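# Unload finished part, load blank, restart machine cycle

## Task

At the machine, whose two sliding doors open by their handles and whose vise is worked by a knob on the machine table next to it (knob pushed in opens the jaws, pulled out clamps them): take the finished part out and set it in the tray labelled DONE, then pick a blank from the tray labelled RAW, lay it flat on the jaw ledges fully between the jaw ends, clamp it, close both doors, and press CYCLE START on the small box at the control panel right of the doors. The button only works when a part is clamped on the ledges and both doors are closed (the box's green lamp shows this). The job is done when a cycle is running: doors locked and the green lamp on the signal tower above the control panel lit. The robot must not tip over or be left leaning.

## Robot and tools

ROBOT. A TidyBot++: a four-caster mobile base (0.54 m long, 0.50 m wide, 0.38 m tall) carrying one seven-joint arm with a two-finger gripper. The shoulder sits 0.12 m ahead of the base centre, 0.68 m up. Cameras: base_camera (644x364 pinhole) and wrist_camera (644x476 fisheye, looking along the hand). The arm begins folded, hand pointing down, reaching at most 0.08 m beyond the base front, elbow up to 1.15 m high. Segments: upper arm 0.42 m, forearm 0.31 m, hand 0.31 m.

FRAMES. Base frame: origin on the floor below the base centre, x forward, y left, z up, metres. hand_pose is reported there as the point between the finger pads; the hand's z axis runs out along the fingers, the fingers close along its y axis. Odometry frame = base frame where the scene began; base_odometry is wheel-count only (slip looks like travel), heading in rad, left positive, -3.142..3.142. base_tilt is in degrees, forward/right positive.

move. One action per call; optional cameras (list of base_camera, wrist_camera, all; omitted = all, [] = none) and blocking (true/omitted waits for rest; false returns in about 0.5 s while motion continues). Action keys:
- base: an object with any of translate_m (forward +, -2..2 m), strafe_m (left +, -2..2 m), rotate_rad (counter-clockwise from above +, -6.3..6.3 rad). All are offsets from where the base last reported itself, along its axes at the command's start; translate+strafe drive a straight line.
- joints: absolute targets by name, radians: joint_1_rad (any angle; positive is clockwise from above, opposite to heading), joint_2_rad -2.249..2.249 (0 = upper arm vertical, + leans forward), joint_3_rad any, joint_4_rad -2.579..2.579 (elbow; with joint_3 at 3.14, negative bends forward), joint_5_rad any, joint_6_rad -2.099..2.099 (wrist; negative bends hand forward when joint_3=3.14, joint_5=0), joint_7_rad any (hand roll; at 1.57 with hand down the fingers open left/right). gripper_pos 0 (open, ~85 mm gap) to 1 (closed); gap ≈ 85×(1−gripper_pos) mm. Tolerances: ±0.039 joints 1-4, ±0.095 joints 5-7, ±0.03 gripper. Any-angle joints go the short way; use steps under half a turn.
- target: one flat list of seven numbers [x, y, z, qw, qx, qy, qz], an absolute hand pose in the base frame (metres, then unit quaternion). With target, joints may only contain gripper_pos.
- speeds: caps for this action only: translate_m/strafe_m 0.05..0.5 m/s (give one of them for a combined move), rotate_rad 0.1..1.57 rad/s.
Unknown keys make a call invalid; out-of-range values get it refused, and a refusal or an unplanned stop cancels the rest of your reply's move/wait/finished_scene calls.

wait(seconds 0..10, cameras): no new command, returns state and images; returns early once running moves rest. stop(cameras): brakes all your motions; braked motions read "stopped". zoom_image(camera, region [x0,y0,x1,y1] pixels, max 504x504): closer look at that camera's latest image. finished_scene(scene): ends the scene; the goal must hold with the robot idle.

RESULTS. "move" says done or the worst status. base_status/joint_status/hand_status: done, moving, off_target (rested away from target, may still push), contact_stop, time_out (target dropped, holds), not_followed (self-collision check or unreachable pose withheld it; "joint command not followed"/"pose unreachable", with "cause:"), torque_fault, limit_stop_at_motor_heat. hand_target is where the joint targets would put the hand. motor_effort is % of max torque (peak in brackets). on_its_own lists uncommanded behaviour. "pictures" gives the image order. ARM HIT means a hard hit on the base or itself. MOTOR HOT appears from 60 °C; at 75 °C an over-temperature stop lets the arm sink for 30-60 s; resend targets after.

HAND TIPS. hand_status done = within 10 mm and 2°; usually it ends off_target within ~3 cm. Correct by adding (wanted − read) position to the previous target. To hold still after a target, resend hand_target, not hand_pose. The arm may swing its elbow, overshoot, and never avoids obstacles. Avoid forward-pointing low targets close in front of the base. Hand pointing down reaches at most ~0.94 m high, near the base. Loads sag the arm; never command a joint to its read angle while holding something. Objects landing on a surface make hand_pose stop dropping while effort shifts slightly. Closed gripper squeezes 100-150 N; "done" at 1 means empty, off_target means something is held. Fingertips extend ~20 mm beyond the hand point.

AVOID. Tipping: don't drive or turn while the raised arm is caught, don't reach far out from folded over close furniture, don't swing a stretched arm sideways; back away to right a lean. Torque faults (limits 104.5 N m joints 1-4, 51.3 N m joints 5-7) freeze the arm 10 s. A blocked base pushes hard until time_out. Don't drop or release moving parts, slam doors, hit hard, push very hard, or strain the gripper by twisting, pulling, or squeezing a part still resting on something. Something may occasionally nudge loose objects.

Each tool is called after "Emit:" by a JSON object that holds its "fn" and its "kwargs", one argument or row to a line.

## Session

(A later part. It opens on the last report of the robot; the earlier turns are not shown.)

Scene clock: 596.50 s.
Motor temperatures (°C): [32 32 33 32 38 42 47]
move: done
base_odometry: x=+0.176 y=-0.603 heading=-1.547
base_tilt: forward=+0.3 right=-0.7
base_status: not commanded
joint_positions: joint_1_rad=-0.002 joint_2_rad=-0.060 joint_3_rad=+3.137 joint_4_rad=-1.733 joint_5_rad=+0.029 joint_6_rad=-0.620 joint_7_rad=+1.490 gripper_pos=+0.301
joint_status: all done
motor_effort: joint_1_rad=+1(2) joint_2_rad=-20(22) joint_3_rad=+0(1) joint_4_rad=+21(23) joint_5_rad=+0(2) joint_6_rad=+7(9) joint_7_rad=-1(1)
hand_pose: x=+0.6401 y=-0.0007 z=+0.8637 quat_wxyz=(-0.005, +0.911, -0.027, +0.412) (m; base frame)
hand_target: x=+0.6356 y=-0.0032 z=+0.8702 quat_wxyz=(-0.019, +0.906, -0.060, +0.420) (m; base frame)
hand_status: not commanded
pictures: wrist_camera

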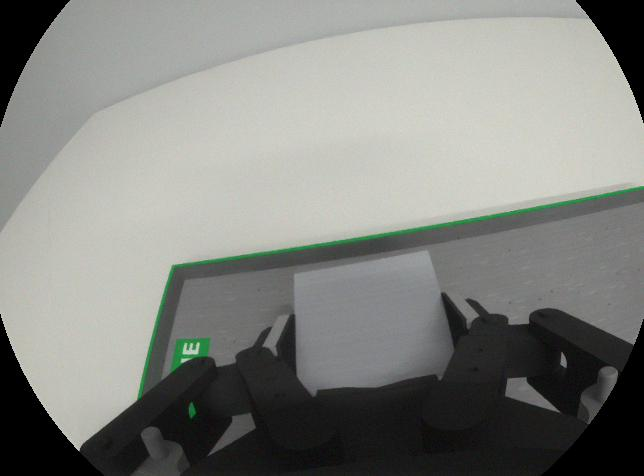

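Emit:
{"fn": "move", "kwargs": {
  "joints": {"joint_4_rad":-1.745,"joint_6_rad":-0.65},
  "cameras": []
}}

Emit:
{"fn": "move", "kwargs": {
  "joints": {"gripper_pos":0.22},
  "cameras": ["wrist_camera"]
}}

Scene clock: 604.97 s.
Motor temperatures (°C): [32 32 33 32 38 42 47]
move: done
base_odometry: x=+0.176 y=-0.603 heading=-1.547
base_tilt: forward=+0.4 right=-0.7
base_status: not commanded
joint_positions: joint_1_rad=-0.002 joint_2_rad=-0.065 joint_3_rad=+3.137 joint_4_rad=-1.734 joint_5_rad=+0.029 joint_6_rad=-0.630 joint_7_rad=+1.490 gripper_pos=+0.301
joint_status: all done
motor_effort: joint_1_rad=+1(1) joint_2_rad=-20(21) joint_3_rad=+0(1) joint_4_rad=+21(22) joint_5_rad=+0(1) joint_6_rad=+6(8) joint_7_rad=-1(1)
hand_pose: x=+0.6368 y=-0.0008 z=+0.8635 quat_wxyz=(-0.005, +0.912, -0.027, +0.409) (m; base frame)
hand_target: x=+0.6273 y=-0.0035 z=+0.8609 quat_wxyz=(-0.017, +0.914, -0.061, +0.401) (m; base frame)
hand_status: not commanded
pictures: none
No camera images: "cameras" was empty.

Scene clock: 605.70 s.
Motor temperatures (°C): [32 32 33 32 38 42 47]
move: done
base_odometry: x=+0.176 y=-0.603 heading=-1.547
base_tilt: forward=+0.4 right=-0.7
base_status: not commanded
joint_positions: joint_1_rad=-0.002 joint_2_rad=-0.067 joint_3_rad=+3.137 joint_4_rad=-1.735 joint_5_rad=+0.029 joint_6_rad=-0.632 joint_7_rad=+1.490 gripper_pos=+0.220
joint_status: all done
motor_effort: joint_1_rad=-1(1) joint_2_rad=-19(22) joint_3_rad=+0(1) joint_4_rad=+20(23) joint_5_rad=+1(1) joint_6_rad=+7(10) joint_7_rad=+0(1)
hand_pose: x=+0.6358 y=-0.0009 z=+0.8640 quat_wxyz=(-0.005, +0.912, -0.027, +0.409) (m; base frame)
hand_target: x=+0.6273 y=-0.0035 z=+0.8609 quat_wxyz=(-0.017, +0.914, -0.061, +0.401) (m; base frame)
hand_status: not commanded
pictures: wrist_camera

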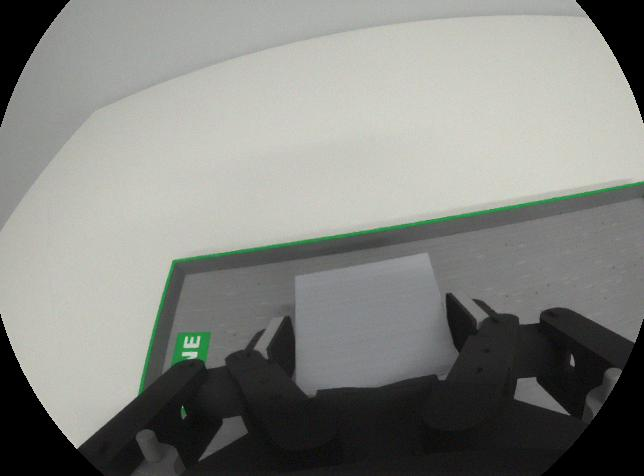

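Emit:
{"fn": "move", "kwargs": {
  "joints": {"gripper_pos":0},
  "cameras": []
}}

Emit:
{"fn": "move", "kwargs": {
  "joints": {"joint_2_rad":-0.04,"joint_4_rad":-1.38,"joint_6_rad":-0.98},
  "cameras": ["wrist_camera"]
}}

Emit:
{"fn": "move", "kwargs": {
  "base": {"translate_m":-0.235},
  "joints": {"joint_2_rad":-0.413,"joint_4_rad":-1.459,"joint_6_rad":-1.31,"joint_7_rad":1.46},
  "cameras": ["wrist_camera"]
}}

Scene clock: 612.93 s.
Motor temperatures (°C): [32 32 33 32 38 42 47]
move: done
base_odometry: x=+0.176 y=-0.603 heading=-1.547
base_tilt: forward=+0.4 right=-0.7
base_status: not commanded
joint_positions: joint_1_rad=-0.002 joint_2_rad=-0.067 joint_3_rad=+3.137 joint_4_rad=-1.735 joint_5_rad=+0.029 joint_6_rad=-0.632 joint_7_rad=+1.490 gripper_pos=+0.000
joint_status: all done
motor_effort: joint_1_rad=+0(1) joint_2_rad=-19(19) joint_3_rad=+0(1) joint_4_rad=+21(21) joint_5_rad=+1(2) joint_6_rad=+6(7) joint_7_rad=+0(1)
hand_pose: x=+0.6358 y=-0.0009 z=+0.8640 quat_wxyz=(-0.005, +0.912, -0.027, +0.409) (m; base frame)
hand_target: x=+0.6273 y=-0.0035 z=+0.8609 quat_wxyz=(-0.017, +0.914, -0.061, +0.401) (m; base frame)
hand_status: not commanded
pictures: none
No camera images: "cameras" was empty.

Scene clock: 614.73 s.
Motor temperatures (°C): [32 32 33 32 38 42 47]
move: done
base_odometry: x=+0.176 y=-0.603 heading=-1.547
base_tilt: forward=+0.4 right=-0.7
base_status: not commanded
joint_positions: joint_1_rad=-0.002 joint_2_rad=-0.048 joint_3_rad=+3.137 joint_4_rad=-1.403 joint_5_rad=+0.029 joint_6_rad=-0.945 joint_7_rad=+1.490 gripper_pos=+0.000
joint_status: all done
motor_effort: joint_1_rad=+0(1) joint_2_rad=-19(20) joint_3_rad=+1(1) joint_4_rad=+21(22) joint_5_rad=+1(2) joint_6_rad=+7(8) joint_7_rad=+1(1)
hand_pose: x=+0.6381 y=-0.0028 z=+0.9619 quat_wxyz=(-0.003, +0.912, -0.031, +0.409) (m; base frame)
hand_target: x=+0.6361 y=-0.0056 z=+0.9622 quat_wxyz=(-0.016, +0.914, -0.066, +0.399) (m; base frame)
hand_status: not commanded
pictures: wrist_camera

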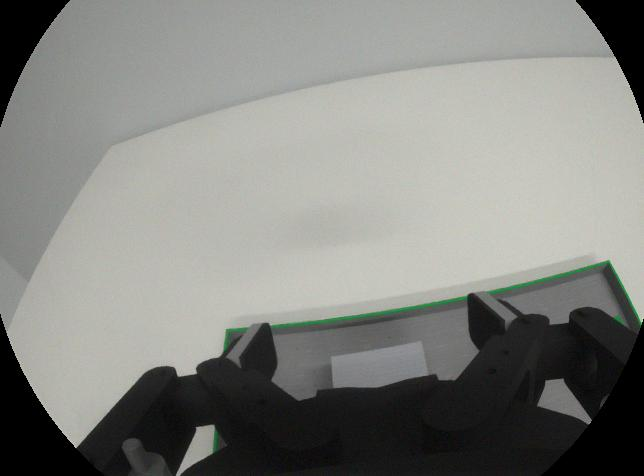

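Scene clock: 616.70 s.
Motor temperatures (°C): [32 32 33 32 38 42 47]
move: done
base_odometry: x=+0.170 y=-0.368 heading=-1.547
base_tilt: forward=+0.4 right=-0.7
base_status: done
joint_positions: joint_1_rad=-0.002 joint_2_rad=-0.419 joint_3_rad=+3.137 joint_4_rad=-1.436 joint_5_rad=+0.029 joint_6_rad=-1.275 joint_7_rad=+1.490 gripper_pos=+0.000
joint_status: all done
motor_effort: joint_1_rad=+0(2) joint_2_rad=-4(24) joint_3_rad=+1(2) joint_4_rad=+17(21) joint_5_rad=+1(2) joint_6_rad=+8(9) joint_7_rad=-1(2)
hand_pose: x=+0.4488 y=-0.0049 z=+1.0260 quat_wxyz=(-0.002, +0.910, -0.036, +0.412) (m; base frame)
hand_target: x=+0.4423 y=-0.0070 z=+1.0047 quat_wxyz=(-0.006, +0.922, -0.052, +0.383) (m; base frame)
hand_status: not commanded
pictures: wrist_camera

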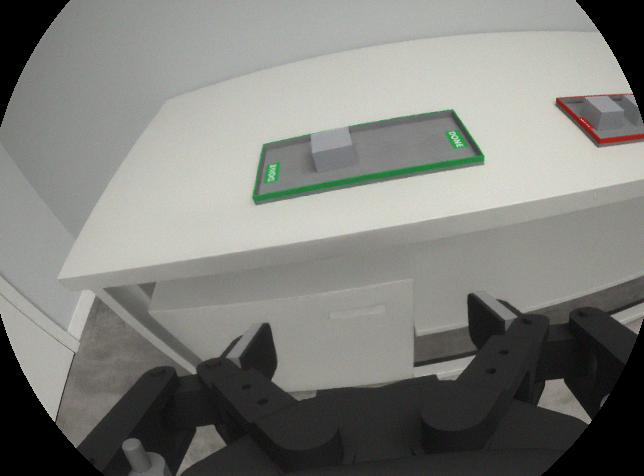

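Emit:
{"fn": "move", "kwargs": {
  "base": {"strafe_m":-0.46},
  "cameras": ["wrist_camera","base_camera"]
}}

Scene clock: 624.07 s.
Motor temperatures (°C): [32 32 33 32 38 42 47]
move: done
base_odometry: x=-0.290 y=-0.379 heading=-1.547
base_tilt: forward=+0.4 right=-0.7
base_status: done
joint_positions: joint_1_rad=-0.002 joint_2_rad=-0.419 joint_3_rad=+3.142 joint_4_rad=-1.436 joint_5_rad=+0.029 joint_6_rad=-1.277 joint_7_rad=+1.490 gripper_pos=+0.000
joint_status: not commanded
motor_effort: joint_1_rad=+1(1) joint_2_rad=-4(4) joint_3_rad=+0(3) joint_4_rad=+18(19) joint_5_rad=+1(2) joint_6_rad=+7(8) joint_7_rad=+0(1)
hand_pose: x=+0.4485 y=-0.0070 z=+1.0255 quat_wxyz=(-0.002, +0.911, -0.038, +0.411) (m; base frame)
hand_target: x=+0.4423 y=-0.0070 z=+1.0047 quat_wxyz=(-0.006, +0.922, -0.052, +0.383) (m; base frame)
hand_status: not commanded
pictures: base_camera, wrist_camera

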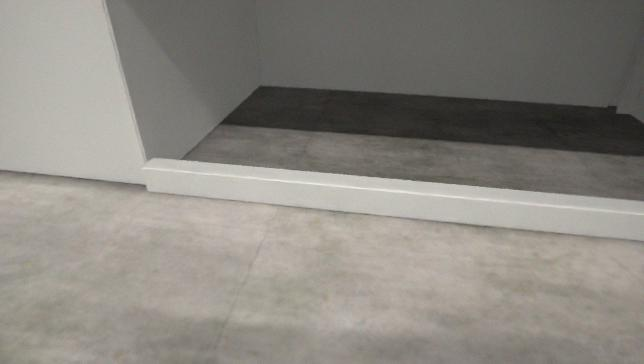

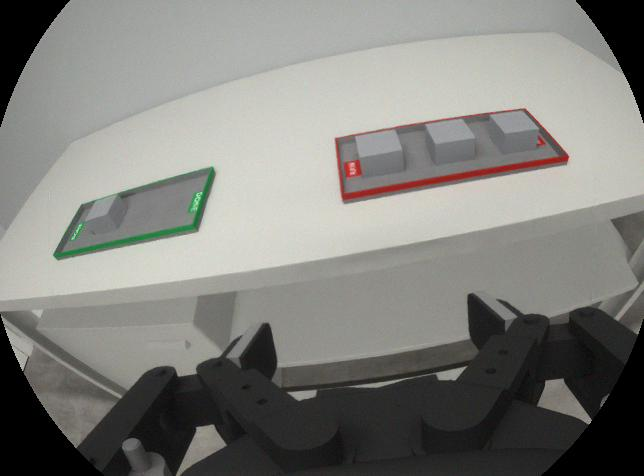

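Emit:
{"fn": "move", "kwargs": {
  "base": {"translate_m":0.19,"strafe_m":-0.037},
  "joints": {"joint_2_rad":-0.04,"joint_4_rad":-1.38,"joint_6_rad":-1.0},
  "cameras": ["wrist_camera"]
}}

Scene clock: 639.17 s.
Motor temperatures (°C): [32 32 33 32 38 42 47]
move: done
base_odometry: x=-0.322 y=-0.570 heading=-1.547
base_tilt: forward=+0.4 right=-0.7
base_status: done
joint_positions: joint_1_rad=-0.002 joint_2_rad=-0.033 joint_3_rad=+3.142 joint_4_rad=-1.403 joint_5_rad=+0.029 joint_6_rad=-1.046 joint_7_rad=+1.490 gripper_pos=+0.000
joint_status: all done
motor_effort: joint_1_rad=+0(1) joint_2_rad=-19(26) joint_3_rad=+1(1) joint_4_rad=+20(22) joint_5_rad=+1(2) joint_6_rad=+6(8) joint_7_rad=+0(1)
hand_pose: x=+0.6196 y=-0.0059 z=+0.9321 quat_wxyz=(+0.000, +0.934, -0.035, +0.355) (m; base frame)
hand_target: x=+0.6318 y=-0.0057 z=+0.9577 quat_wxyz=(-0.007, +0.919, -0.048, +0.390) (m; base frame)
hand_status: not commanded
pictures: wrist_camera

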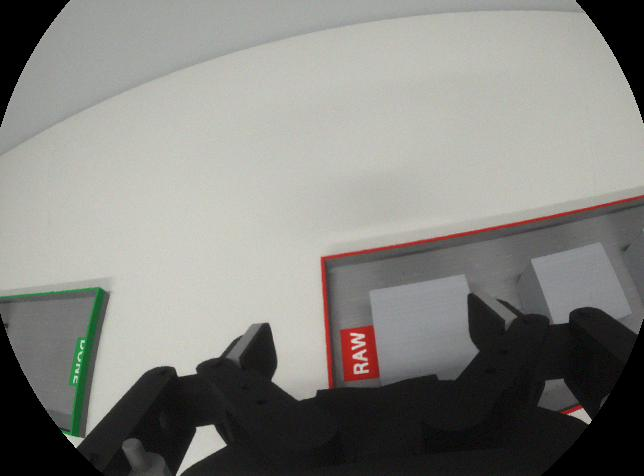

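Emit:
{"fn": "move", "kwargs": {
  "base": {"strafe_m":-0.031},
  "joints": {"joint_2_rad":-0.02,"joint_4_rad":-1.50,"joint_6_rad":-0.84},
  "cameras": ["wrist_camera"]
}}

Scene clock: 651.73 s.
Motor temperatures (°C): [32 32 33 32 38 42 47]
move: done
base_odometry: x=-0.353 y=-0.571 heading=-1.547
base_tilt: forward=+0.4 right=-0.7
base_status: done
joint_positions: joint_1_rad=-0.001 joint_2_rad=-0.020 joint_3_rad=+3.143 joint_4_rad=-1.482 joint_5_rad=+0.029 joint_6_rad=-0.887 joint_7_rad=+1.490 gripper_pos=+0.000
joint_status: all done
motor_effort: joint_1_rad=+0(3) joint_2_rad=-21(22) joint_3_rad=+0(3) joint_4_rad=+20(22) joint_5_rad=+1(2) joint_6_rad=+7(8) joint_7_rad=+0(1)
hand_pose: x=+0.6446 y=-0.0058 z=+0.9178 quat_wxyz=(-0.002, +0.922, -0.033, +0.386) (m; base frame)
hand_target: x=+0.6516 y=-0.0047 z=+0.9191 quat_wxyz=(-0.008, +0.916, -0.045, +0.399) (m; base frame)
hand_status: not commanded
pictures: wrist_camera

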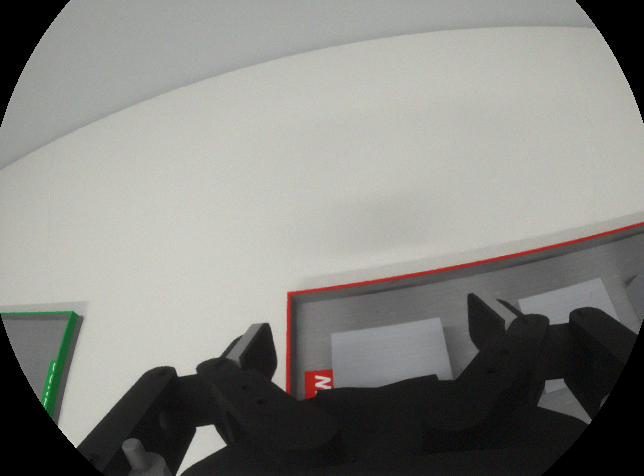

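Emit:
{"fn": "move", "kwargs": {
  "base": {"strafe_m":-0.006},
  "joints": {"joint_2_rad":-0.05,"joint_4_rad":-1.65,"joint_6_rad":-0.73},
  "cameras": ["wrist_camera"]
}}

Scene clock: 660.43 s.
Motor temperatures (°C): [32 32 33 32 38 42 47]
move: done
base_odometry: x=-0.359 y=-0.571 heading=-1.547
base_tilt: forward=+0.4 right=-0.7
base_status: done
joint_positions: joint_1_rad=-0.001 joint_2_rad=-0.033 joint_3_rad=+3.143 joint_4_rad=-1.632 joint_5_rad=+0.029 joint_6_rad=-0.777 joint_7_rad=+1.490 gripper_pos=+0.000
joint_status: all done
motor_effort: joint_1_rad=+0(2) joint_2_rad=-20(22) joint_3_rad=+1(3) joint_4_rad=+20(22) joint_5_rad=+1(2) joint_6_rad=+6(7) joint_7_rad=+0(1)
hand_pose: x=+0.6352 y=-0.0049 z=+0.8693 quat_wxyz=(-0.002, +0.927, -0.032, +0.374) (m; base frame)
hand_target: x=+0.6380 y=-0.0040 z=+0.8787 quat_wxyz=(-0.009, +0.918, -0.044, +0.395) (m; base frame)
hand_status: not commanded
pictures: wrist_camera

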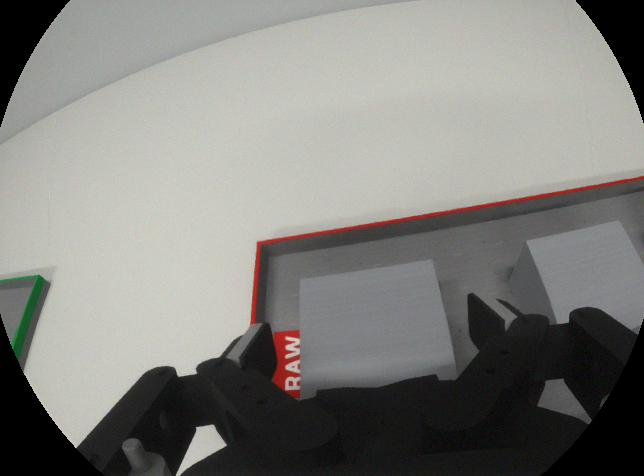

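Emit:
{"fn": "move", "kwargs": {
  "joints": {"joint_2_rad":-0.052,"joint_4_rad":-1.70,"joint_6_rad":-0.655},
  "cameras": ["wrist_camera"]
}}

Scene clock: 665.17 s.
Motor temperatures (°C): [32 32 33 32 38 42 47]
move: done
base_odometry: x=-0.359 y=-0.571 heading=-1.547
base_tilt: forward=+0.4 right=-0.7
base_status: not commanded
joint_positions: joint_1_rad=-0.001 joint_2_rad=-0.037 joint_3_rad=+3.143 joint_4_rad=-1.681 joint_5_rad=+0.029 joint_6_rad=-0.698 joint_7_rad=+1.490 gripper_pos=+0.000
joint_status: all done
motor_effort: joint_1_rad=+0(1) joint_2_rad=-20(21) joint_3_rad=+0(1) joint_4_rad=+20(22) joint_5_rad=+0(2) joint_6_rad=+7(8) joint_7_rad=+0(1)
hand_pose: x=+0.6402 y=-0.0043 z=+0.8623 quat_wxyz=(-0.003, +0.921, -0.030, +0.389) (m; base frame)
hand_target: x=+0.6421 y=-0.0035 z=+0.8697 quat_wxyz=(-0.010, +0.912, -0.043, +0.407) (m; base frame)
hand_status: not commanded
pictures: wrist_camera

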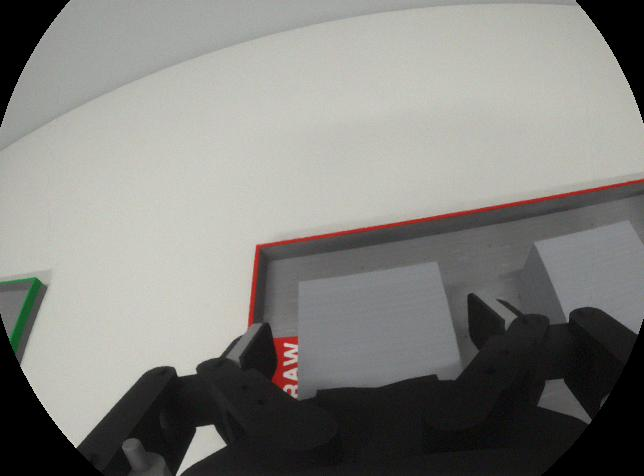

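Emit:
{"fn": "move", "kwargs": {
  "joints": {"gripper_pos":0.45},
  "cameras": ["wrist_camera"]
}}

Scene clock: 673.67 s.
Motor temperatures (°C): [32 32 33 32 38 42 47]
move: off_target
base_odometry: x=-0.359 y=-0.571 heading=-1.547
base_tilt: forward=+0.4 right=-0.7
base_status: not commanded
joint_positions: joint_1_rad=-0.001 joint_2_rad=-0.040 joint_3_rad=+3.143 joint_4_rad=-1.682 joint_5_rad=+0.030 joint_6_rad=-0.697 joint_7_rad=+1.490 gripper_pos=+0.302
joint_status: gripper_pos off_target (ended at +0.302, target +0.450)
motor_effort: joint_1_rad=+0(1) joint_2_rad=-20(22) joint_3_rad=-1(2) joint_4_rad=+20(23) joint_5_rad=+1(2) joint_6_rad=+7(8) joint_7_rad=-1(1)
hand_pose: x=+0.6397 y=-0.0045 z=+0.8635 quat_wxyz=(-0.003, +0.920, -0.031, +0.391) (m; base frame)
hand_target: x=+0.6421 y=-0.0035 z=+0.8697 quat_wxyz=(-0.010, +0.912, -0.043, +0.407) (m; base frame)
hand_status: not commanded
pictures: wrist_camera

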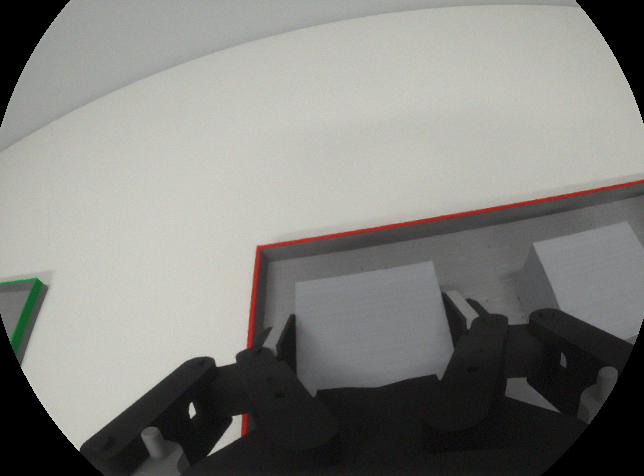

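Emit:
{"fn": "move", "kwargs": {
  "joints": {"joint_2_rad":-0.06,"joint_4_rad":-1.38,"joint_6_rad":-0.98},
  "cameras": ["wrist_camera"]
}}

Emit:
{"fn": "move", "kwargs": {
  "base": {"translate_m":-0.45},
  "joints": {"joint_2_rad":-0.43,"joint_4_rad":-1.42,"joint_6_rad":-1.33},
  "cameras": ["wrist_camera","base_camera"]
}}

Scene clock: 682.73 s.
Motor temperatures (°C): [32 32 33 32 38 42 47]
move: off_target
base_odometry: x=-0.359 y=-0.571 heading=-1.547
base_tilt: forward=+0.4 right=-0.7
base_status: not commanded
joint_positions: joint_1_rad=-0.001 joint_2_rad=-0.032 joint_3_rad=+3.143 joint_4_rad=-1.423 joint_5_rad=+0.030 joint_6_rad=-0.965 joint_7_rad=+1.490 gripper_pos=+0.302
joint_status: joint_4_rad off_target (ended at -1.423, target -1.380); the others done
motor_effort: joint_1_rad=+0(1) joint_2_rad=-23(26) joint_3_rad=+0(1) joint_4_rad=+24(26) joint_5_rad=+0(2) joint_6_rad=+9(11) joint_7_rad=+1(1)
hand_pose: x=+0.6351 y=-0.0062 z=+0.9384 quat_wxyz=(-0.001, +0.923, -0.034, +0.383) (m; base frame)
hand_target: x=+0.6304 y=-0.0056 z=+0.9725 quat_wxyz=(-0.008, +0.911, -0.047, +0.409) (m; base frame)
hand_status: not commanded
pictures: wrist_camera

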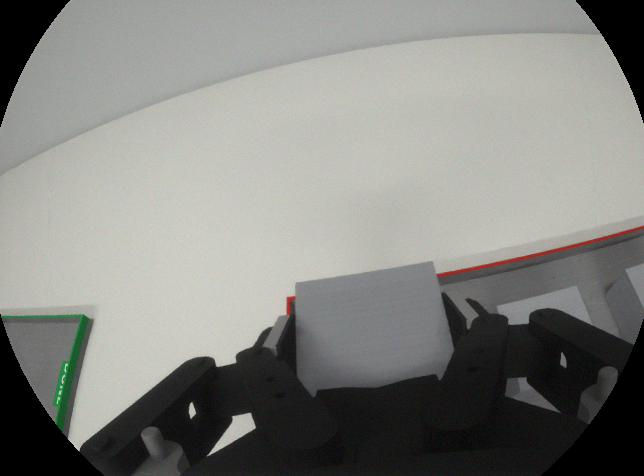

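Scene clock: 685.20 s.
Motor temperatures (°C): [32 32 33 32 38 42 47]
move: done
base_odometry: x=-0.370 y=-0.121 heading=-1.547
base_tilt: forward=+0.3 right=-0.7
base_status: done
joint_positions: joint_1_rad=-0.001 joint_2_rad=-0.423 joint_3_rad=+3.143 joint_4_rad=-1.423 joint_5_rad=+0.030 joint_6_rad=-1.322 joint_7_rad=+1.490 gripper_pos=+0.302
joint_status: all done
motor_effort: joint_1_rad=+0(2) joint_2_rad=-6(29) joint_3_rad=+0(1) joint_4_rad=+22(25) joint_5_rad=+1(2) joint_6_rad=+9(12) joint_7_rad=+0(1)
hand_pose: x=+0.4381 y=-0.0077 z=+1.0231 quat_wxyz=(-0.002, +0.916, -0.040, +0.399) (m; base frame)
hand_target: x=+0.4343 y=-0.0070 z=+1.0248 quat_wxyz=(-0.007, +0.915, -0.053, +0.400) (m; base frame)
hand_status: not commanded
pictures: base_camera, wrist_camera

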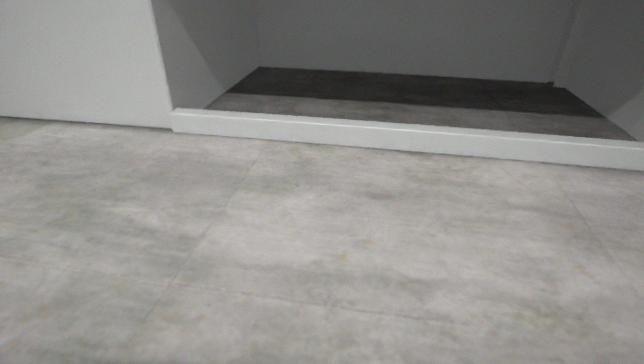

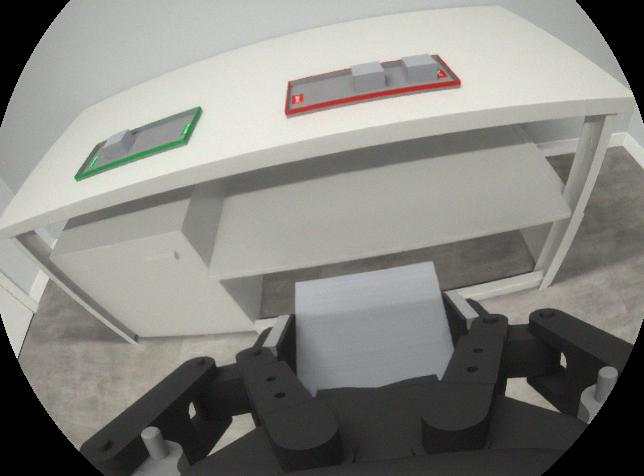

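Emit:
{"fn": "move", "kwargs": {
  "base": {"rotate_rad":3.1406},
  "speeds": {"rotate_rad":0.9},
  "cameras": []
}}

Emit:
{"fn": "move", "kwargs": {
  "base": {"translate_m":0.56},
  "cameras": ["wrist_camera","base_camera"]
}}

Scene clock: 693.97 s.
Motor temperatures (°C): [32 32 33 32 38 42 47]
move: done
base_odometry: x=-0.370 y=-0.121 heading=+1.594
base_tilt: forward=+0.3 right=-0.7
base_status: done
joint_positions: joint_1_rad=-0.001 joint_2_rad=-0.423 joint_3_rad=+3.141 joint_4_rad=-1.423 joint_5_rad=+0.030 joint_6_rad=-1.322 joint_7_rad=+1.490 gripper_pos=+0.302
joint_status: not commanded
motor_effort: joint_1_rad=+0(2) joint_2_rad=-6(7) joint_3_rad=+1(2) joint_4_rad=+21(23) joint_5_rad=+0(2) joint_6_rad=+10(11) joint_7_rad=-1(1)
hand_pose: x=+0.4384 y=-0.0070 z=+1.0229 quat_wxyz=(-0.002, +0.916, -0.039, +0.398) (m; base frame)
hand_target: x=+0.4343 y=-0.0070 z=+1.0248 quat_wxyz=(-0.007, +0.915, -0.053, +0.400) (m; base frame)
hand_status: not commanded
pictures: none
No camera images: "cameras" was empty.

Scene clock: 696.47 s.
Motor temperatures (°C): [32 32 33 32 38 42 47]
move: done
base_odometry: x=-0.383 y=+0.439 heading=+1.595
base_tilt: forward=+0.4 right=-0.7
base_status: done
joint_positions: joint_1_rad=-0.001 joint_2_rad=-0.410 joint_3_rad=+3.141 joint_4_rad=-1.423 joint_5_rad=+0.030 joint_6_rad=-1.325 joint_7_rad=+1.490 gripper_pos=+0.302
joint_status: not commanded
motor_effort: joint_1_rad=+1(1) joint_2_rad=-6(9) joint_3_rad=+1(1) joint_4_rad=+22(23) joint_5_rad=+1(2) joint_6_rad=+9(11) joint_7_rad=-1(1)
hand_pose: x=+0.4421 y=-0.0070 z=+1.0182 quat_wxyz=(-0.002, +0.919, -0.039, +0.391) (m; base frame)
hand_target: x=+0.4343 y=-0.0070 z=+1.0248 quat_wxyz=(-0.007, +0.915, -0.053, +0.400) (m; base frame)
hand_status: not commanded
pictures: base_camera, wrist_camera

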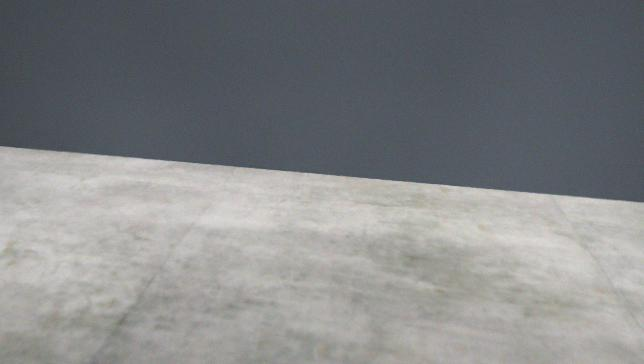

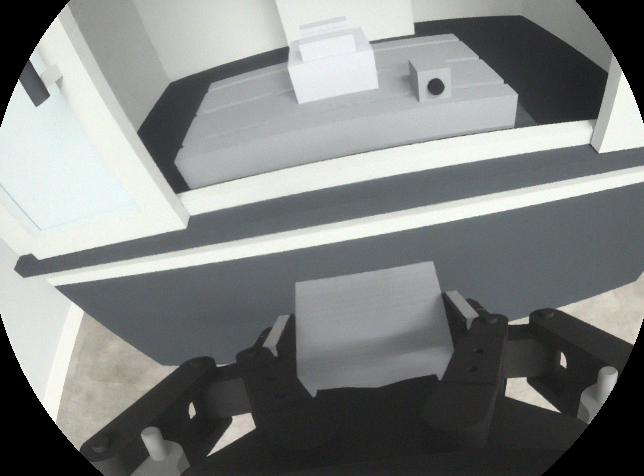

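Emit:
{"fn": "move", "kwargs": {
  "joints": {"joint_2_rad":0.03,"joint_4_rad":-0.93,"joint_6_rad":-1.33},
  "cameras": []
}}

Emit:
{"fn": "move", "kwargs": {
  "base": {"translate_m":0.36,"strafe_m":-0.01},
  "speeds": {"translate_m":0.25},
  "cameras": ["wrist_camera"]
}}

Scene clock: 710.03 s.
Motor temperatures (°C): [32 32 33 32 38 42 47]
move: off_target
base_odometry: x=-0.383 y=+0.439 heading=+1.595
base_tilt: forward=+0.4 right=-0.7
base_status: not commanded
joint_positions: joint_1_rad=-0.001 joint_2_rad=+0.061 joint_3_rad=+3.141 joint_4_rad=-0.977 joint_5_rad=+0.030 joint_6_rad=-1.327 joint_7_rad=+1.490 gripper_pos=+0.302
joint_status: joint_4_rad off_target (ended at -0.977, target -0.930); the others done
motor_effort: joint_1_rad=+0(1) joint_2_rad=-25(28) joint_3_rad=+1(1) joint_4_rad=+21(23) joint_5_rad=+2(2) joint_6_rad=+9(11) joint_7_rad=+0(1)
hand_pose: x=+0.6336 y=-0.0068 z=+1.0397 quat_wxyz=(-0.001, +0.925, -0.039, +0.379) (m; base frame)
hand_target: x=+0.6233 y=-0.0069 z=+1.0777 quat_wxyz=(-0.009, +0.909, -0.052, +0.413) (m; base frame)
hand_status: not commanded
pictures: none
No camera images: "cameras" was empty.

Scene clock: 712.33 s.
Motor temperatures (°C): [32 32 33 32 38 42 47]
move: done
base_odometry: x=-0.382 y=+0.799 heading=+1.595
base_tilt: forward=+0.4 right=-0.7
base_status: done
joint_positions: joint_1_rad=-0.001 joint_2_rad=+0.062 joint_3_rad=+3.141 joint_4_rad=-0.974 joint_5_rad=+0.030 joint_6_rad=-1.328 joint_7_rad=+1.490 gripper_pos=+0.302
joint_status: not commanded
motor_effort: joint_1_rad=+0(2) joint_2_rad=-25(29) joint_3_rad=+0(1) joint_4_rad=+22(23) joint_5_rad=+1(2) joint_6_rad=+9(11) joint_7_rad=+0(1)
hand_pose: x=+0.6338 y=-0.0068 z=+1.0406 quat_wxyz=(-0.001, +0.924, -0.039, +0.380) (m; base frame)
hand_target: x=+0.6233 y=-0.0069 z=+1.0777 quat_wxyz=(-0.009, +0.909, -0.052, +0.413) (m; base frame)
hand_status: not commanded
pictures: wrist_camera

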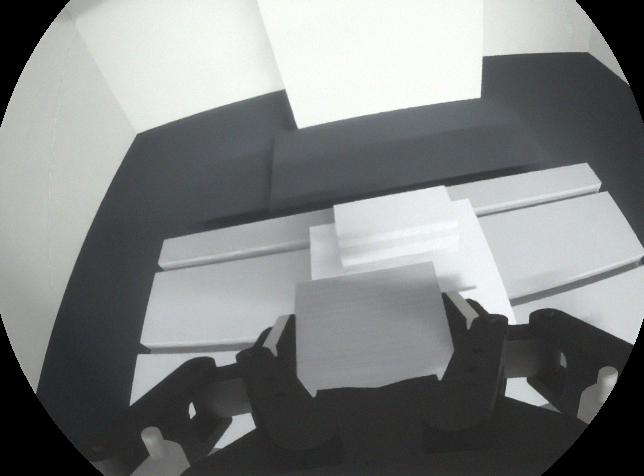

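Emit:
{"fn": "move", "kwargs": {
  "base": {"translate_m":0.078,"strafe_m":-0.02},
  "speeds": {"translate_m":0.2},
  "joints": {"joint_2_rad":0.03,"joint_4_rad":-1.0,"joint_6_rad":-1.24},
  "cameras": ["wrist_camera"]
}}

Scene clock: 736.60 s.
Motor temperatures (°C): [32 32 33 32 38 42 47]
move: done
base_odometry: x=-0.364 y=+0.878 heading=+1.595
base_tilt: forward=+0.4 right=-0.7
base_status: done
joint_positions: joint_1_rad=-0.001 joint_2_rad=+0.063 joint_3_rad=+3.141 joint_4_rad=-1.005 joint_5_rad=+0.030 joint_6_rad=-1.292 joint_7_rad=+1.490 gripper_pos=+0.302
joint_status: all done
motor_effort: joint_1_rad=+0(2) joint_2_rad=-26(30) joint_3_rad=+0(1) joint_4_rad=+22(23) joint_5_rad=+1(2) joint_6_rad=+9(10) joint_7_rad=+0(1)
hand_pose: x=+0.6403 y=-0.0066 z=+1.0321 quat_wxyz=(-0.001, +0.924, -0.038, +0.381) (m; base frame)
hand_target: x=+0.6393 y=-0.0067 z=+1.0640 quat_wxyz=(-0.009, +0.905, -0.051, +0.422) (m; base frame)
hand_status: not commanded
pictures: wrist_camera

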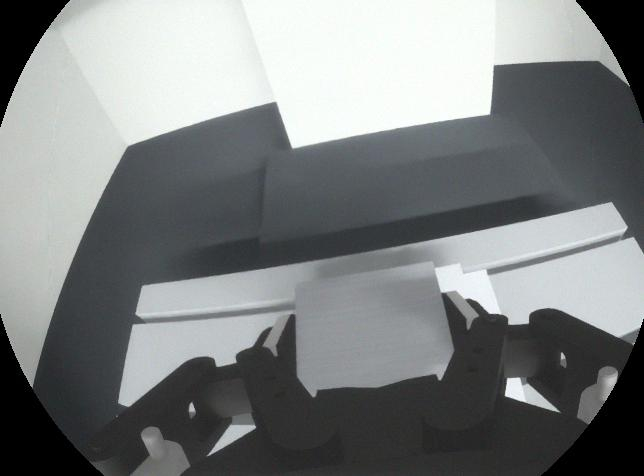

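Emit:
{"fn": "zoom_image", "kwargs": {
  "camera": "wrist_camera",
  "region": [380, 220, 560, 340]
}}

Scaled by 2.800.

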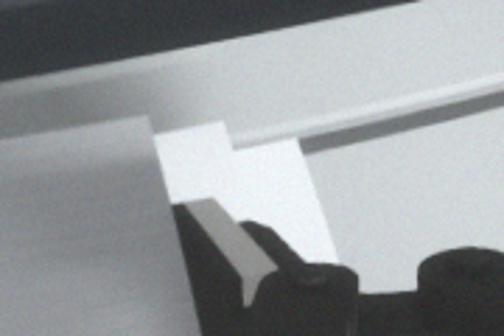

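Emit:
{"fn": "move", "kwargs": {
  "base": {"strafe_m":-0.012},
  "speeds": {"strafe_m":0.1},
  "joints": {"joint_2_rad":0.01,"joint_4_rad":-1.05,"joint_6_rad":-1.22},
  "cameras": ["wrist_camera"]
}}

Emit:
{"fn": "zoom_image", "kwargs": {
  "camera": "wrist_camera",
  "region": [260, 220, 520, 400]
}}

Scene clock: 783.00 s.
Motor temperatures (°C): [32 32 33 32 38 42 47]
move: done
base_odometry: x=-0.352 y=+0.878 heading=+1.596
base_tilt: forward=+0.4 right=-0.7
base_status: done
joint_positions: joint_1_rad=-0.001 joint_2_rad=+0.048 joint_3_rad=+3.143 joint_4_rad=-1.053 joint_5_rad=+0.030 joint_6_rad=-1.282 joint_7_rad=+1.490 gripper_pos=+0.302
joint_status: all done
motor_effort: joint_1_rad=-1(3) joint_2_rad=-25(27) joint_3_rad=+0(2) joint_4_rad=+22(23) joint_5_rad=+1(2) joint_6_rad=+9(11) joint_7_rad=+0(1)
hand_pose: x=+0.6339 y=-0.0076 z=+1.0186 quat_wxyz=(+0.000, +0.928, -0.039, +0.371) (m; base frame)
hand_target: x=+0.6336 y=-0.0066 z=+1.0536 quat_wxyz=(-0.009, +0.907, -0.051, +0.418) (m; base frame)
hand_status: not commanded
pictures: wrist_camera

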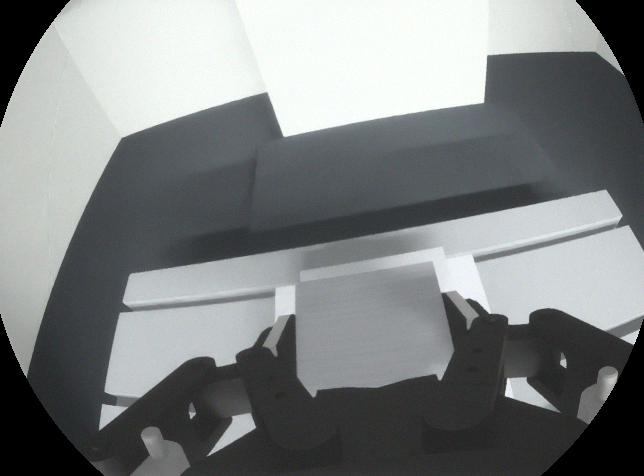

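Scaled by 1.938.

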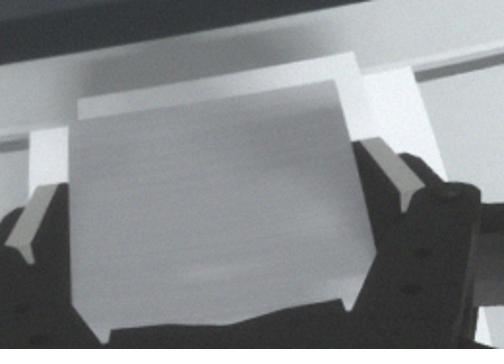

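Emit:
{"fn": "move", "kwargs": {
  "base": {"strafe_m":-0.003},
  "speeds": {"strafe_m":0.1},
  "joints": {"joint_2_rad":-0.008,"joint_4_rad":-1.07,"joint_6_rad":-1.145},
  "cameras": ["wrist_camera"]
}}

Emit:
{"fn": "zoom_image", "kwargs": {
  "camera": "wrist_camera",
  "region": [260, 220, 520, 400]
}}

Scene clock: 809.60 s.
Motor temperatures (°C): [32 32 32 32 38 42 47]
move: off_target
base_odometry: x=-0.349 y=+0.878 heading=+1.596
base_tilt: forward=+0.3 right=-0.7
base_status: done
joint_positions: joint_1_rad=-0.001 joint_2_rad=+0.031 joint_3_rad=+3.142 joint_4_rad=-1.075 joint_5_rad=+0.030 joint_6_rad=-1.203 joint_7_rad=+1.490 gripper_pos=+0.302
joint_status: joint_2_rad off_target (ended at +0.031, target -0.008); the others done
motor_effort: joint_1_rad=+0(3) joint_2_rad=-25(26) joint_3_rad=+0(3) joint_4_rad=+23(24) joint_5_rad=+1(2) joint_6_rad=+10(11) joint_7_rad=-1(1)
hand_pose: x=+0.6432 y=-0.0072 z=+1.0337 quat_wxyz=(-0.002, +0.914, -0.038, +0.404) (m; base frame)
hand_target: x=+0.6405 y=-0.0063 z=+1.0708 quat_wxyz=(-0.010, +0.891, -0.049, +0.451) (m; base frame)
hand_status: not commanded
pictures: wrist_camera

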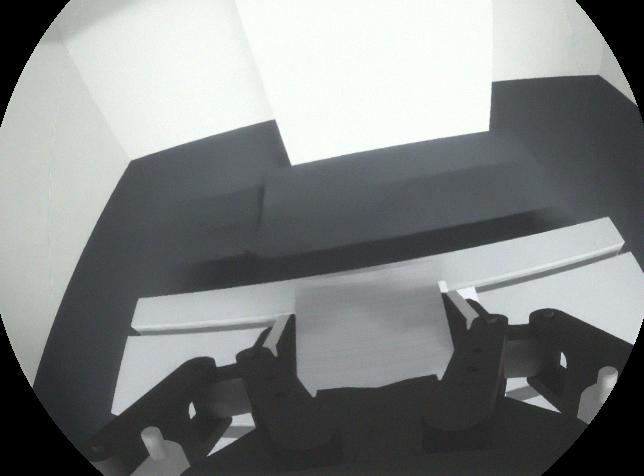

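Scaled by 1.938.

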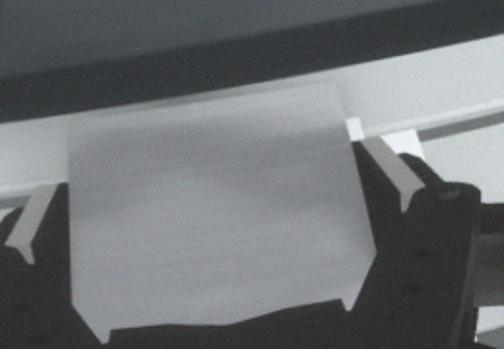

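Emit:
{"fn": "move", "kwargs": {
  "joints": {"joint_2_rad":-0.015,"joint_4_rad":-1.12,"joint_6_rad":-1.145},
  "cameras": ["wrist_camera"]
}}

Emit:
{"fn": "zoom_image", "kwargs": {
  "camera": "wrist_camera",
  "region": [260, 220, 520, 400]
}}

Scene clock: 819.13 s.
Motor temperatures (°C): [32 32 32 32 38 42 47]
move: done
base_odometry: x=-0.349 y=+0.878 heading=+1.596
base_tilt: forward=+0.4 right=-0.7
base_status: not commanded
joint_positions: joint_1_rad=-0.001 joint_2_rad=+0.022 joint_3_rad=+3.142 joint_4_rad=-1.124 joint_5_rad=+0.030 joint_6_rad=-1.203 joint_7_rad=+1.490 gripper_pos=+0.302
joint_status: all done
motor_effort: joint_1_rad=-1(1) joint_2_rad=-24(27) joint_3_rad=+0(1) joint_4_rad=+22(25) joint_5_rad=+1(2) joint_6_rad=+10(11) joint_7_rad=+0(1)
hand_pose: x=+0.6363 y=-0.0072 z=+1.0133 quat_wxyz=(-0.001, +0.922, -0.038, +0.386) (m; base frame)
hand_target: x=+0.6357 y=-0.0063 z=+1.0482 quat_wxyz=(-0.009, +0.901, -0.050, +0.431) (m; base frame)
hand_status: not commanded
pictures: wrist_camera

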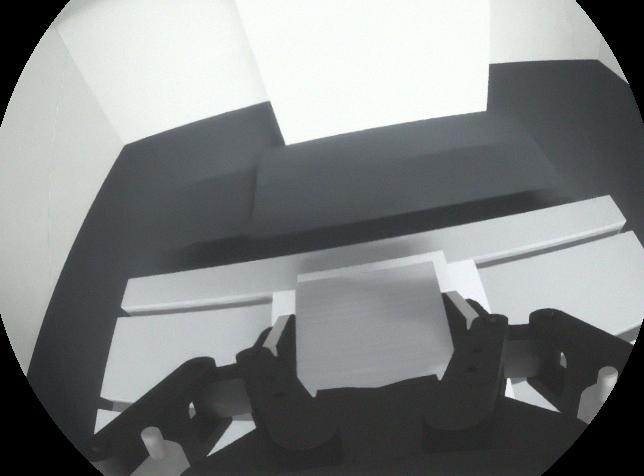

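Scaled by 1.938.

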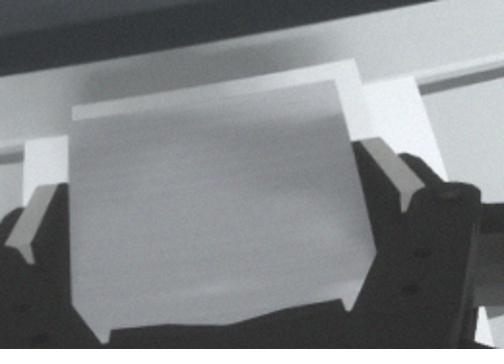

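Emit:
{"fn": "move", "kwargs": {
  "base": {"translate_m":0.0065},
  "speeds": {"translate_m":0.1},
  "cameras": []
}}

Emit:
{"fn": "move", "kwargs": {
  "joints": {"joint_2_rad":-0.028,"joint_4_rad":-1.185,"joint_6_rad":-1.08},
  "cameras": ["wrist_camera"]
}}

Emit:
{"fn": "zoom_image", "kwargs": {
  "camera": "wrist_camera",
  "region": [260, 220, 520, 400]
}}

Scene clock: 831.77 s.
Motor temperatures (°C): [32 32 32 32 38 42 47]
move: done
base_odometry: x=-0.349 y=+0.885 heading=+1.596
base_tilt: forward=+0.4 right=-0.7
base_status: done
joint_positions: joint_1_rad=-0.001 joint_2_rad=+0.019 joint_3_rad=+3.142 joint_4_rad=-1.124 joint_5_rad=+0.030 joint_6_rad=-1.203 joint_7_rad=+1.490 gripper_pos=+0.302
joint_status: not commanded
motor_effort: joint_1_rad=-1(2) joint_2_rad=-24(28) joint_3_rad=+0(1) joint_4_rad=+23(24) joint_5_rad=+2(2) joint_6_rad=+10(10) joint_7_rad=+0(1)
hand_pose: x=+0.6354 y=-0.0072 z=+1.0151 quat_wxyz=(-0.001, +0.921, -0.038, +0.388) (m; base frame)
hand_target: x=+0.6357 y=-0.0063 z=+1.0482 quat_wxyz=(-0.009, +0.901, -0.050, +0.431) (m; base frame)
hand_status: not commanded
pictures: none
No camera images: "cameras" was empty.

Scene clock: 832.57 s.
Motor temperatures (°C): [32 32 32 32 38 42 47]
move: done
base_odometry: x=-0.349 y=+0.885 heading=+1.596
base_tilt: forward=+0.4 right=-0.7
base_status: not commanded
joint_positions: joint_1_rad=-0.001 joint_2_rad=+0.009 joint_3_rad=+3.142 joint_4_rad=-1.188 joint_5_rad=+0.030 joint_6_rad=-1.146 joint_7_rad=+1.490 gripper_pos=+0.302
joint_status: all done
motor_effort: joint_1_rad=+1(2) joint_2_rad=-24(26) joint_3_rad=+0(1) joint_4_rad=+22(24) joint_5_rad=+1(2) joint_6_rad=+9(10) joint_7_rad=+0(1)
hand_pose: x=+0.6383 y=-0.0070 z=+1.0001 quat_wxyz=(-0.001, +0.921, -0.037, +0.389) (m; base frame)
hand_target: x=+0.6397 y=-0.0060 z=+1.0365 quat_wxyz=(-0.010, +0.898, -0.049, +0.437) (m; base frame)
hand_status: not commanded
pictures: wrist_camera

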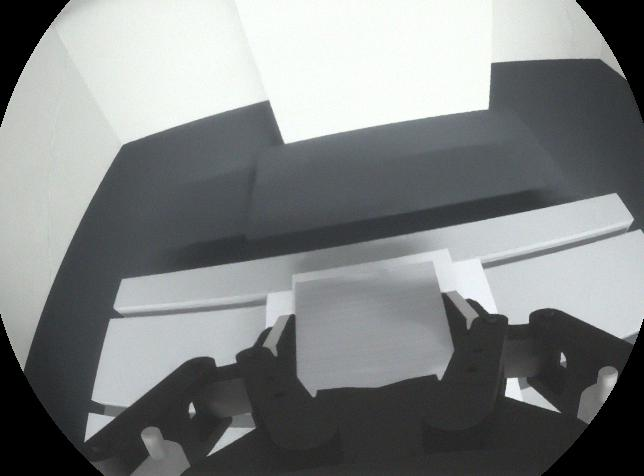

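Scaled by 1.938.

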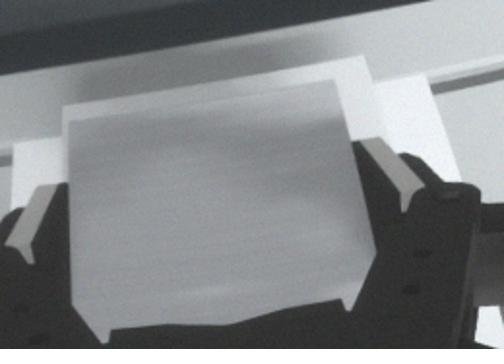

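Emit:
{"fn": "move", "kwargs": {
  "joints": {"joint_2_rad":-0.037,"joint_4_rad":-1.215,"joint_6_rad":-1.06},
  "cameras": []
}}

Emit:
{"fn": "move", "kwargs": {
  "joints": {"joint_2_rad":-0.044,"joint_4_rad":-1.24,"joint_6_rad":-1.04},
  "cameras": ["wrist_camera"]
}}

Emit:
{"fn": "zoom_image", "kwargs": {
  "camera": "wrist_camera",
  "region": [260, 220, 520, 400]
}}

Scene clock: 847.63 s.
Motor temperatures (°C): [32 32 32 32 38 42 47]
move: done
base_odometry: x=-0.349 y=+0.885 heading=+1.596
base_tilt: forward=+0.4 right=-0.7
base_status: not commanded
joint_positions: joint_1_rad=-0.001 joint_2_rad=+0.001 joint_3_rad=+3.142 joint_4_rad=-1.217 joint_5_rad=+0.030 joint_6_rad=-1.124 joint_7_rad=+1.490 gripper_pos=+0.302
joint_status: all done
motor_effort: joint_1_rad=-2(2) joint_2_rad=-24(25) joint_3_rad=+0(1) joint_4_rad=+23(24) joint_5_rad=+0(2) joint_6_rad=+9(11) joint_7_rad=+0(1)
hand_pose: x=+0.6374 y=-0.0069 z=+0.9947 quat_wxyz=(-0.001, +0.920, -0.037, +0.390) (m; base frame)
hand_target: x=+0.6383 y=-0.0059 z=+1.0301 quat_wxyz=(-0.010, +0.898, -0.048, +0.437) (m; base frame)
hand_status: not commanded
pictures: none
No camera images: "cameras" was empty.

Scene clock: 848.23 s.
Motor temperatures (°C): [32 32 32 32 38 42 47]
move: done
base_odometry: x=-0.349 y=+0.885 heading=+1.596
base_tilt: forward=+0.4 right=-0.7
base_status: not commanded
joint_positions: joint_1_rad=-0.001 joint_2_rad=-0.009 joint_3_rad=+3.142 joint_4_rad=-1.237 joint_5_rad=+0.030 joint_6_rad=-1.101 joint_7_rad=+1.490 gripper_pos=+0.302
joint_status: all done
motor_effort: joint_1_rad=+0(1) joint_2_rad=-23(24) joint_3_rad=+0(1) joint_4_rad=+23(24) joint_5_rad=+1(1) joint_6_rad=+10(10) joint_7_rad=+0(1)
hand_pose: x=+0.6372 y=-0.0068 z=+0.9942 quat_wxyz=(-0.001, +0.918, -0.036, +0.395) (m; base frame)
hand_target: x=+0.6379 y=-0.0058 z=+1.0252 quat_wxyz=(-0.010, +0.898, -0.048, +0.438) (m; base frame)
hand_status: not commanded
pictures: wrist_camera

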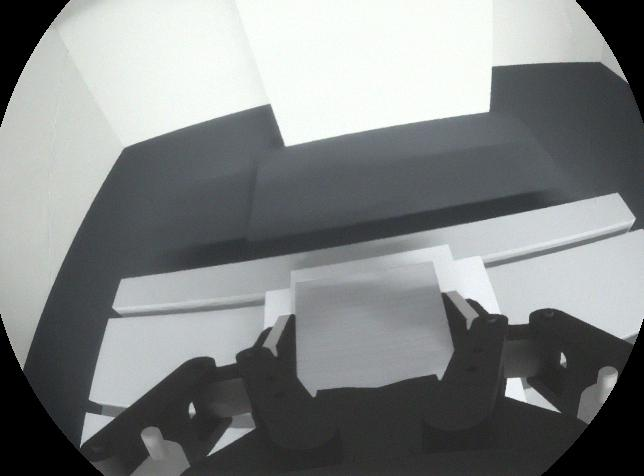

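Scaled by 1.938.

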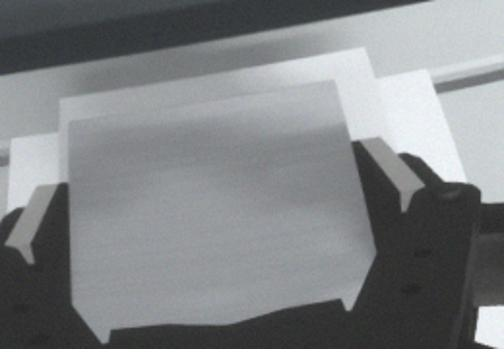

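Emit:
{"fn": "move", "kwargs": {
  "joints": {"joint_2_rad":-0.05,"joint_4_rad":-1.27,"joint_6_rad":-1.04},
  "cameras": ["wrist_camera"]
}}

Emit:
{"fn": "zoom_image", "kwargs": {
  "camera": "wrist_camera",
  "region": [260, 220, 520, 400]
}}

Scene clock: 853.33 s.
Motor temperatures (°C): [32 32 32 32 38 42 47]
move: done
base_odometry: x=-0.349 y=+0.885 heading=+1.596
base_tilt: forward=+0.4 right=-0.7
base_status: not commanded
joint_positions: joint_1_rad=-0.001 joint_2_rad=-0.020 joint_3_rad=+3.142 joint_4_rad=-1.256 joint_5_rad=+0.030 joint_6_rad=-1.084 joint_7_rad=+1.490 gripper_pos=+0.302
joint_status: all done
motor_effort: joint_1_rad=+0(1) joint_2_rad=-22(24) joint_3_rad=+0(1) joint_4_rad=+21(23) joint_5_rad=+1(2) joint_6_rad=+7(10) joint_7_rad=+0(1)
hand_pose: x=+0.6352 y=-0.0067 z=+0.9937 quat_wxyz=(-0.001, +0.916, -0.036, +0.399) (m; base frame)
hand_target: x=+0.6334 y=-0.0059 z=+1.0122 quat_wxyz=(-0.009, +0.903, -0.048, +0.427) (m; base frame)
hand_status: not commanded
pictures: wrist_camera

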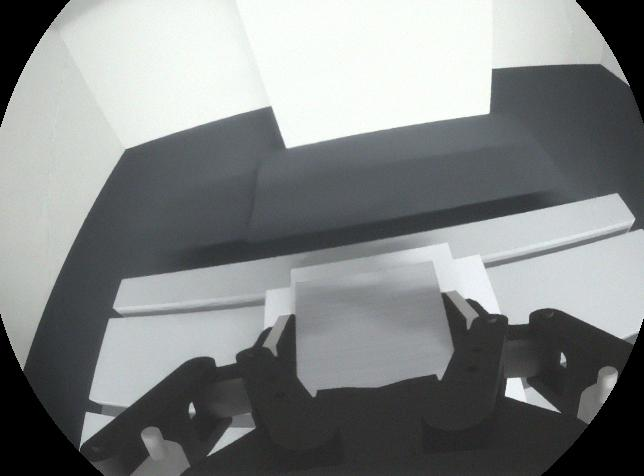

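Scaled by 1.938.

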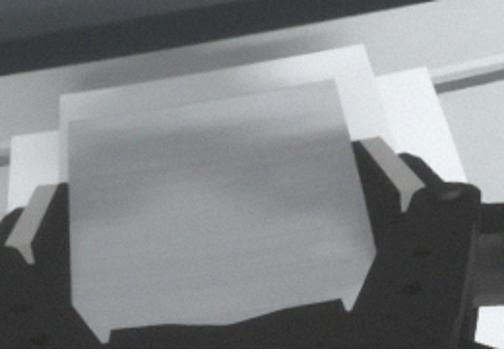

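Emit:
{"fn": "move", "kwargs": {
  "base": {"translate_m":0.002},
  "speeds": {"translate_m":0.05},
  "cameras": []
}}

Emit:
{"fn": "move", "kwargs": {
  "joints": {"joint_4_rad":-1.28,"joint_6_rad":-1.045},
  "cameras": ["wrist_camera"]
}}

Emit:
{"fn": "zoom_image", "kwargs": {
  "camera": "wrist_camera",
  "region": [260, 220, 520, 400]
}}

Scene clock: 886.87 s.
Motor temperatures (°C): [32 32 32 32 38 42 47]
move: done
base_odometry: x=-0.349 y=+0.887 heading=+1.595
base_tilt: forward=+0.4 right=-0.7
base_status: done
joint_positions: joint_1_rad=-0.001 joint_2_rad=-0.023 joint_3_rad=+3.142 joint_4_rad=-1.259 joint_5_rad=+0.030 joint_6_rad=-1.084 joint_7_rad=+1.490 gripper_pos=+0.302
joint_status: not commanded
motor_effort: joint_1_rad=+0(2) joint_2_rad=-22(23) joint_3_rad=+0(1) joint_4_rad=+22(22) joint_5_rad=+1(2) joint_6_rad=+8(10) joint_7_rad=+0(1)
hand_pose: x=+0.6343 y=-0.0067 z=+0.9937 quat_wxyz=(-0.002, +0.916, -0.036, +0.399) (m; base frame)
hand_target: x=+0.6334 y=-0.0059 z=+1.0122 quat_wxyz=(-0.009, +0.903, -0.048, +0.427) (m; base frame)
hand_status: not commanded
pictures: none
No camera images: "cameras" was empty.

Scene clock: 887.33 s.
Motor temperatures (°C): [32 32 32 32 38 42 47]
move: done
base_odometry: x=-0.349 y=+0.887 heading=+1.595
base_tilt: forward=+0.4 right=-0.7
base_status: not commanded
joint_positions: joint_1_rad=-0.001 joint_2_rad=-0.024 joint_3_rad=+3.142 joint_4_rad=-1.262 joint_5_rad=+0.030 joint_6_rad=-1.082 joint_7_rad=+1.490 gripper_pos=+0.302
joint_status: all done
motor_effort: joint_1_rad=+0(1) joint_2_rad=-21(22) joint_3_rad=+0(1) joint_4_rad=+20(23) joint_5_rad=+1(1) joint_6_rad=+7(8) joint_7_rad=-1(1)
hand_pose: x=+0.6337 y=-0.0067 z=+0.9936 quat_wxyz=(-0.002, +0.916, -0.036, +0.400) (m; base frame)
hand_target: x=+0.6314 y=-0.0059 z=+1.0057 quat_wxyz=(-0.009, +0.906, -0.048, +0.420) (m; base frame)
hand_status: not commanded
pictures: wrist_camera

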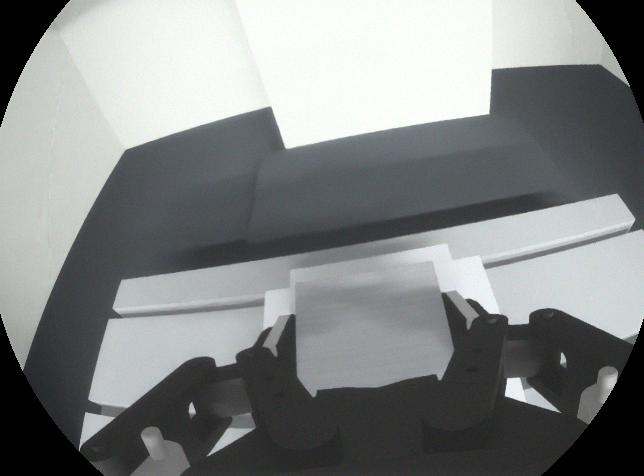

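Scaled by 1.938.

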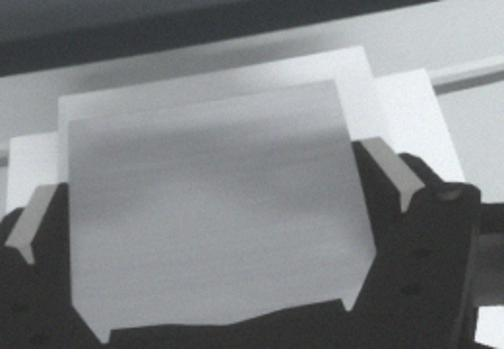

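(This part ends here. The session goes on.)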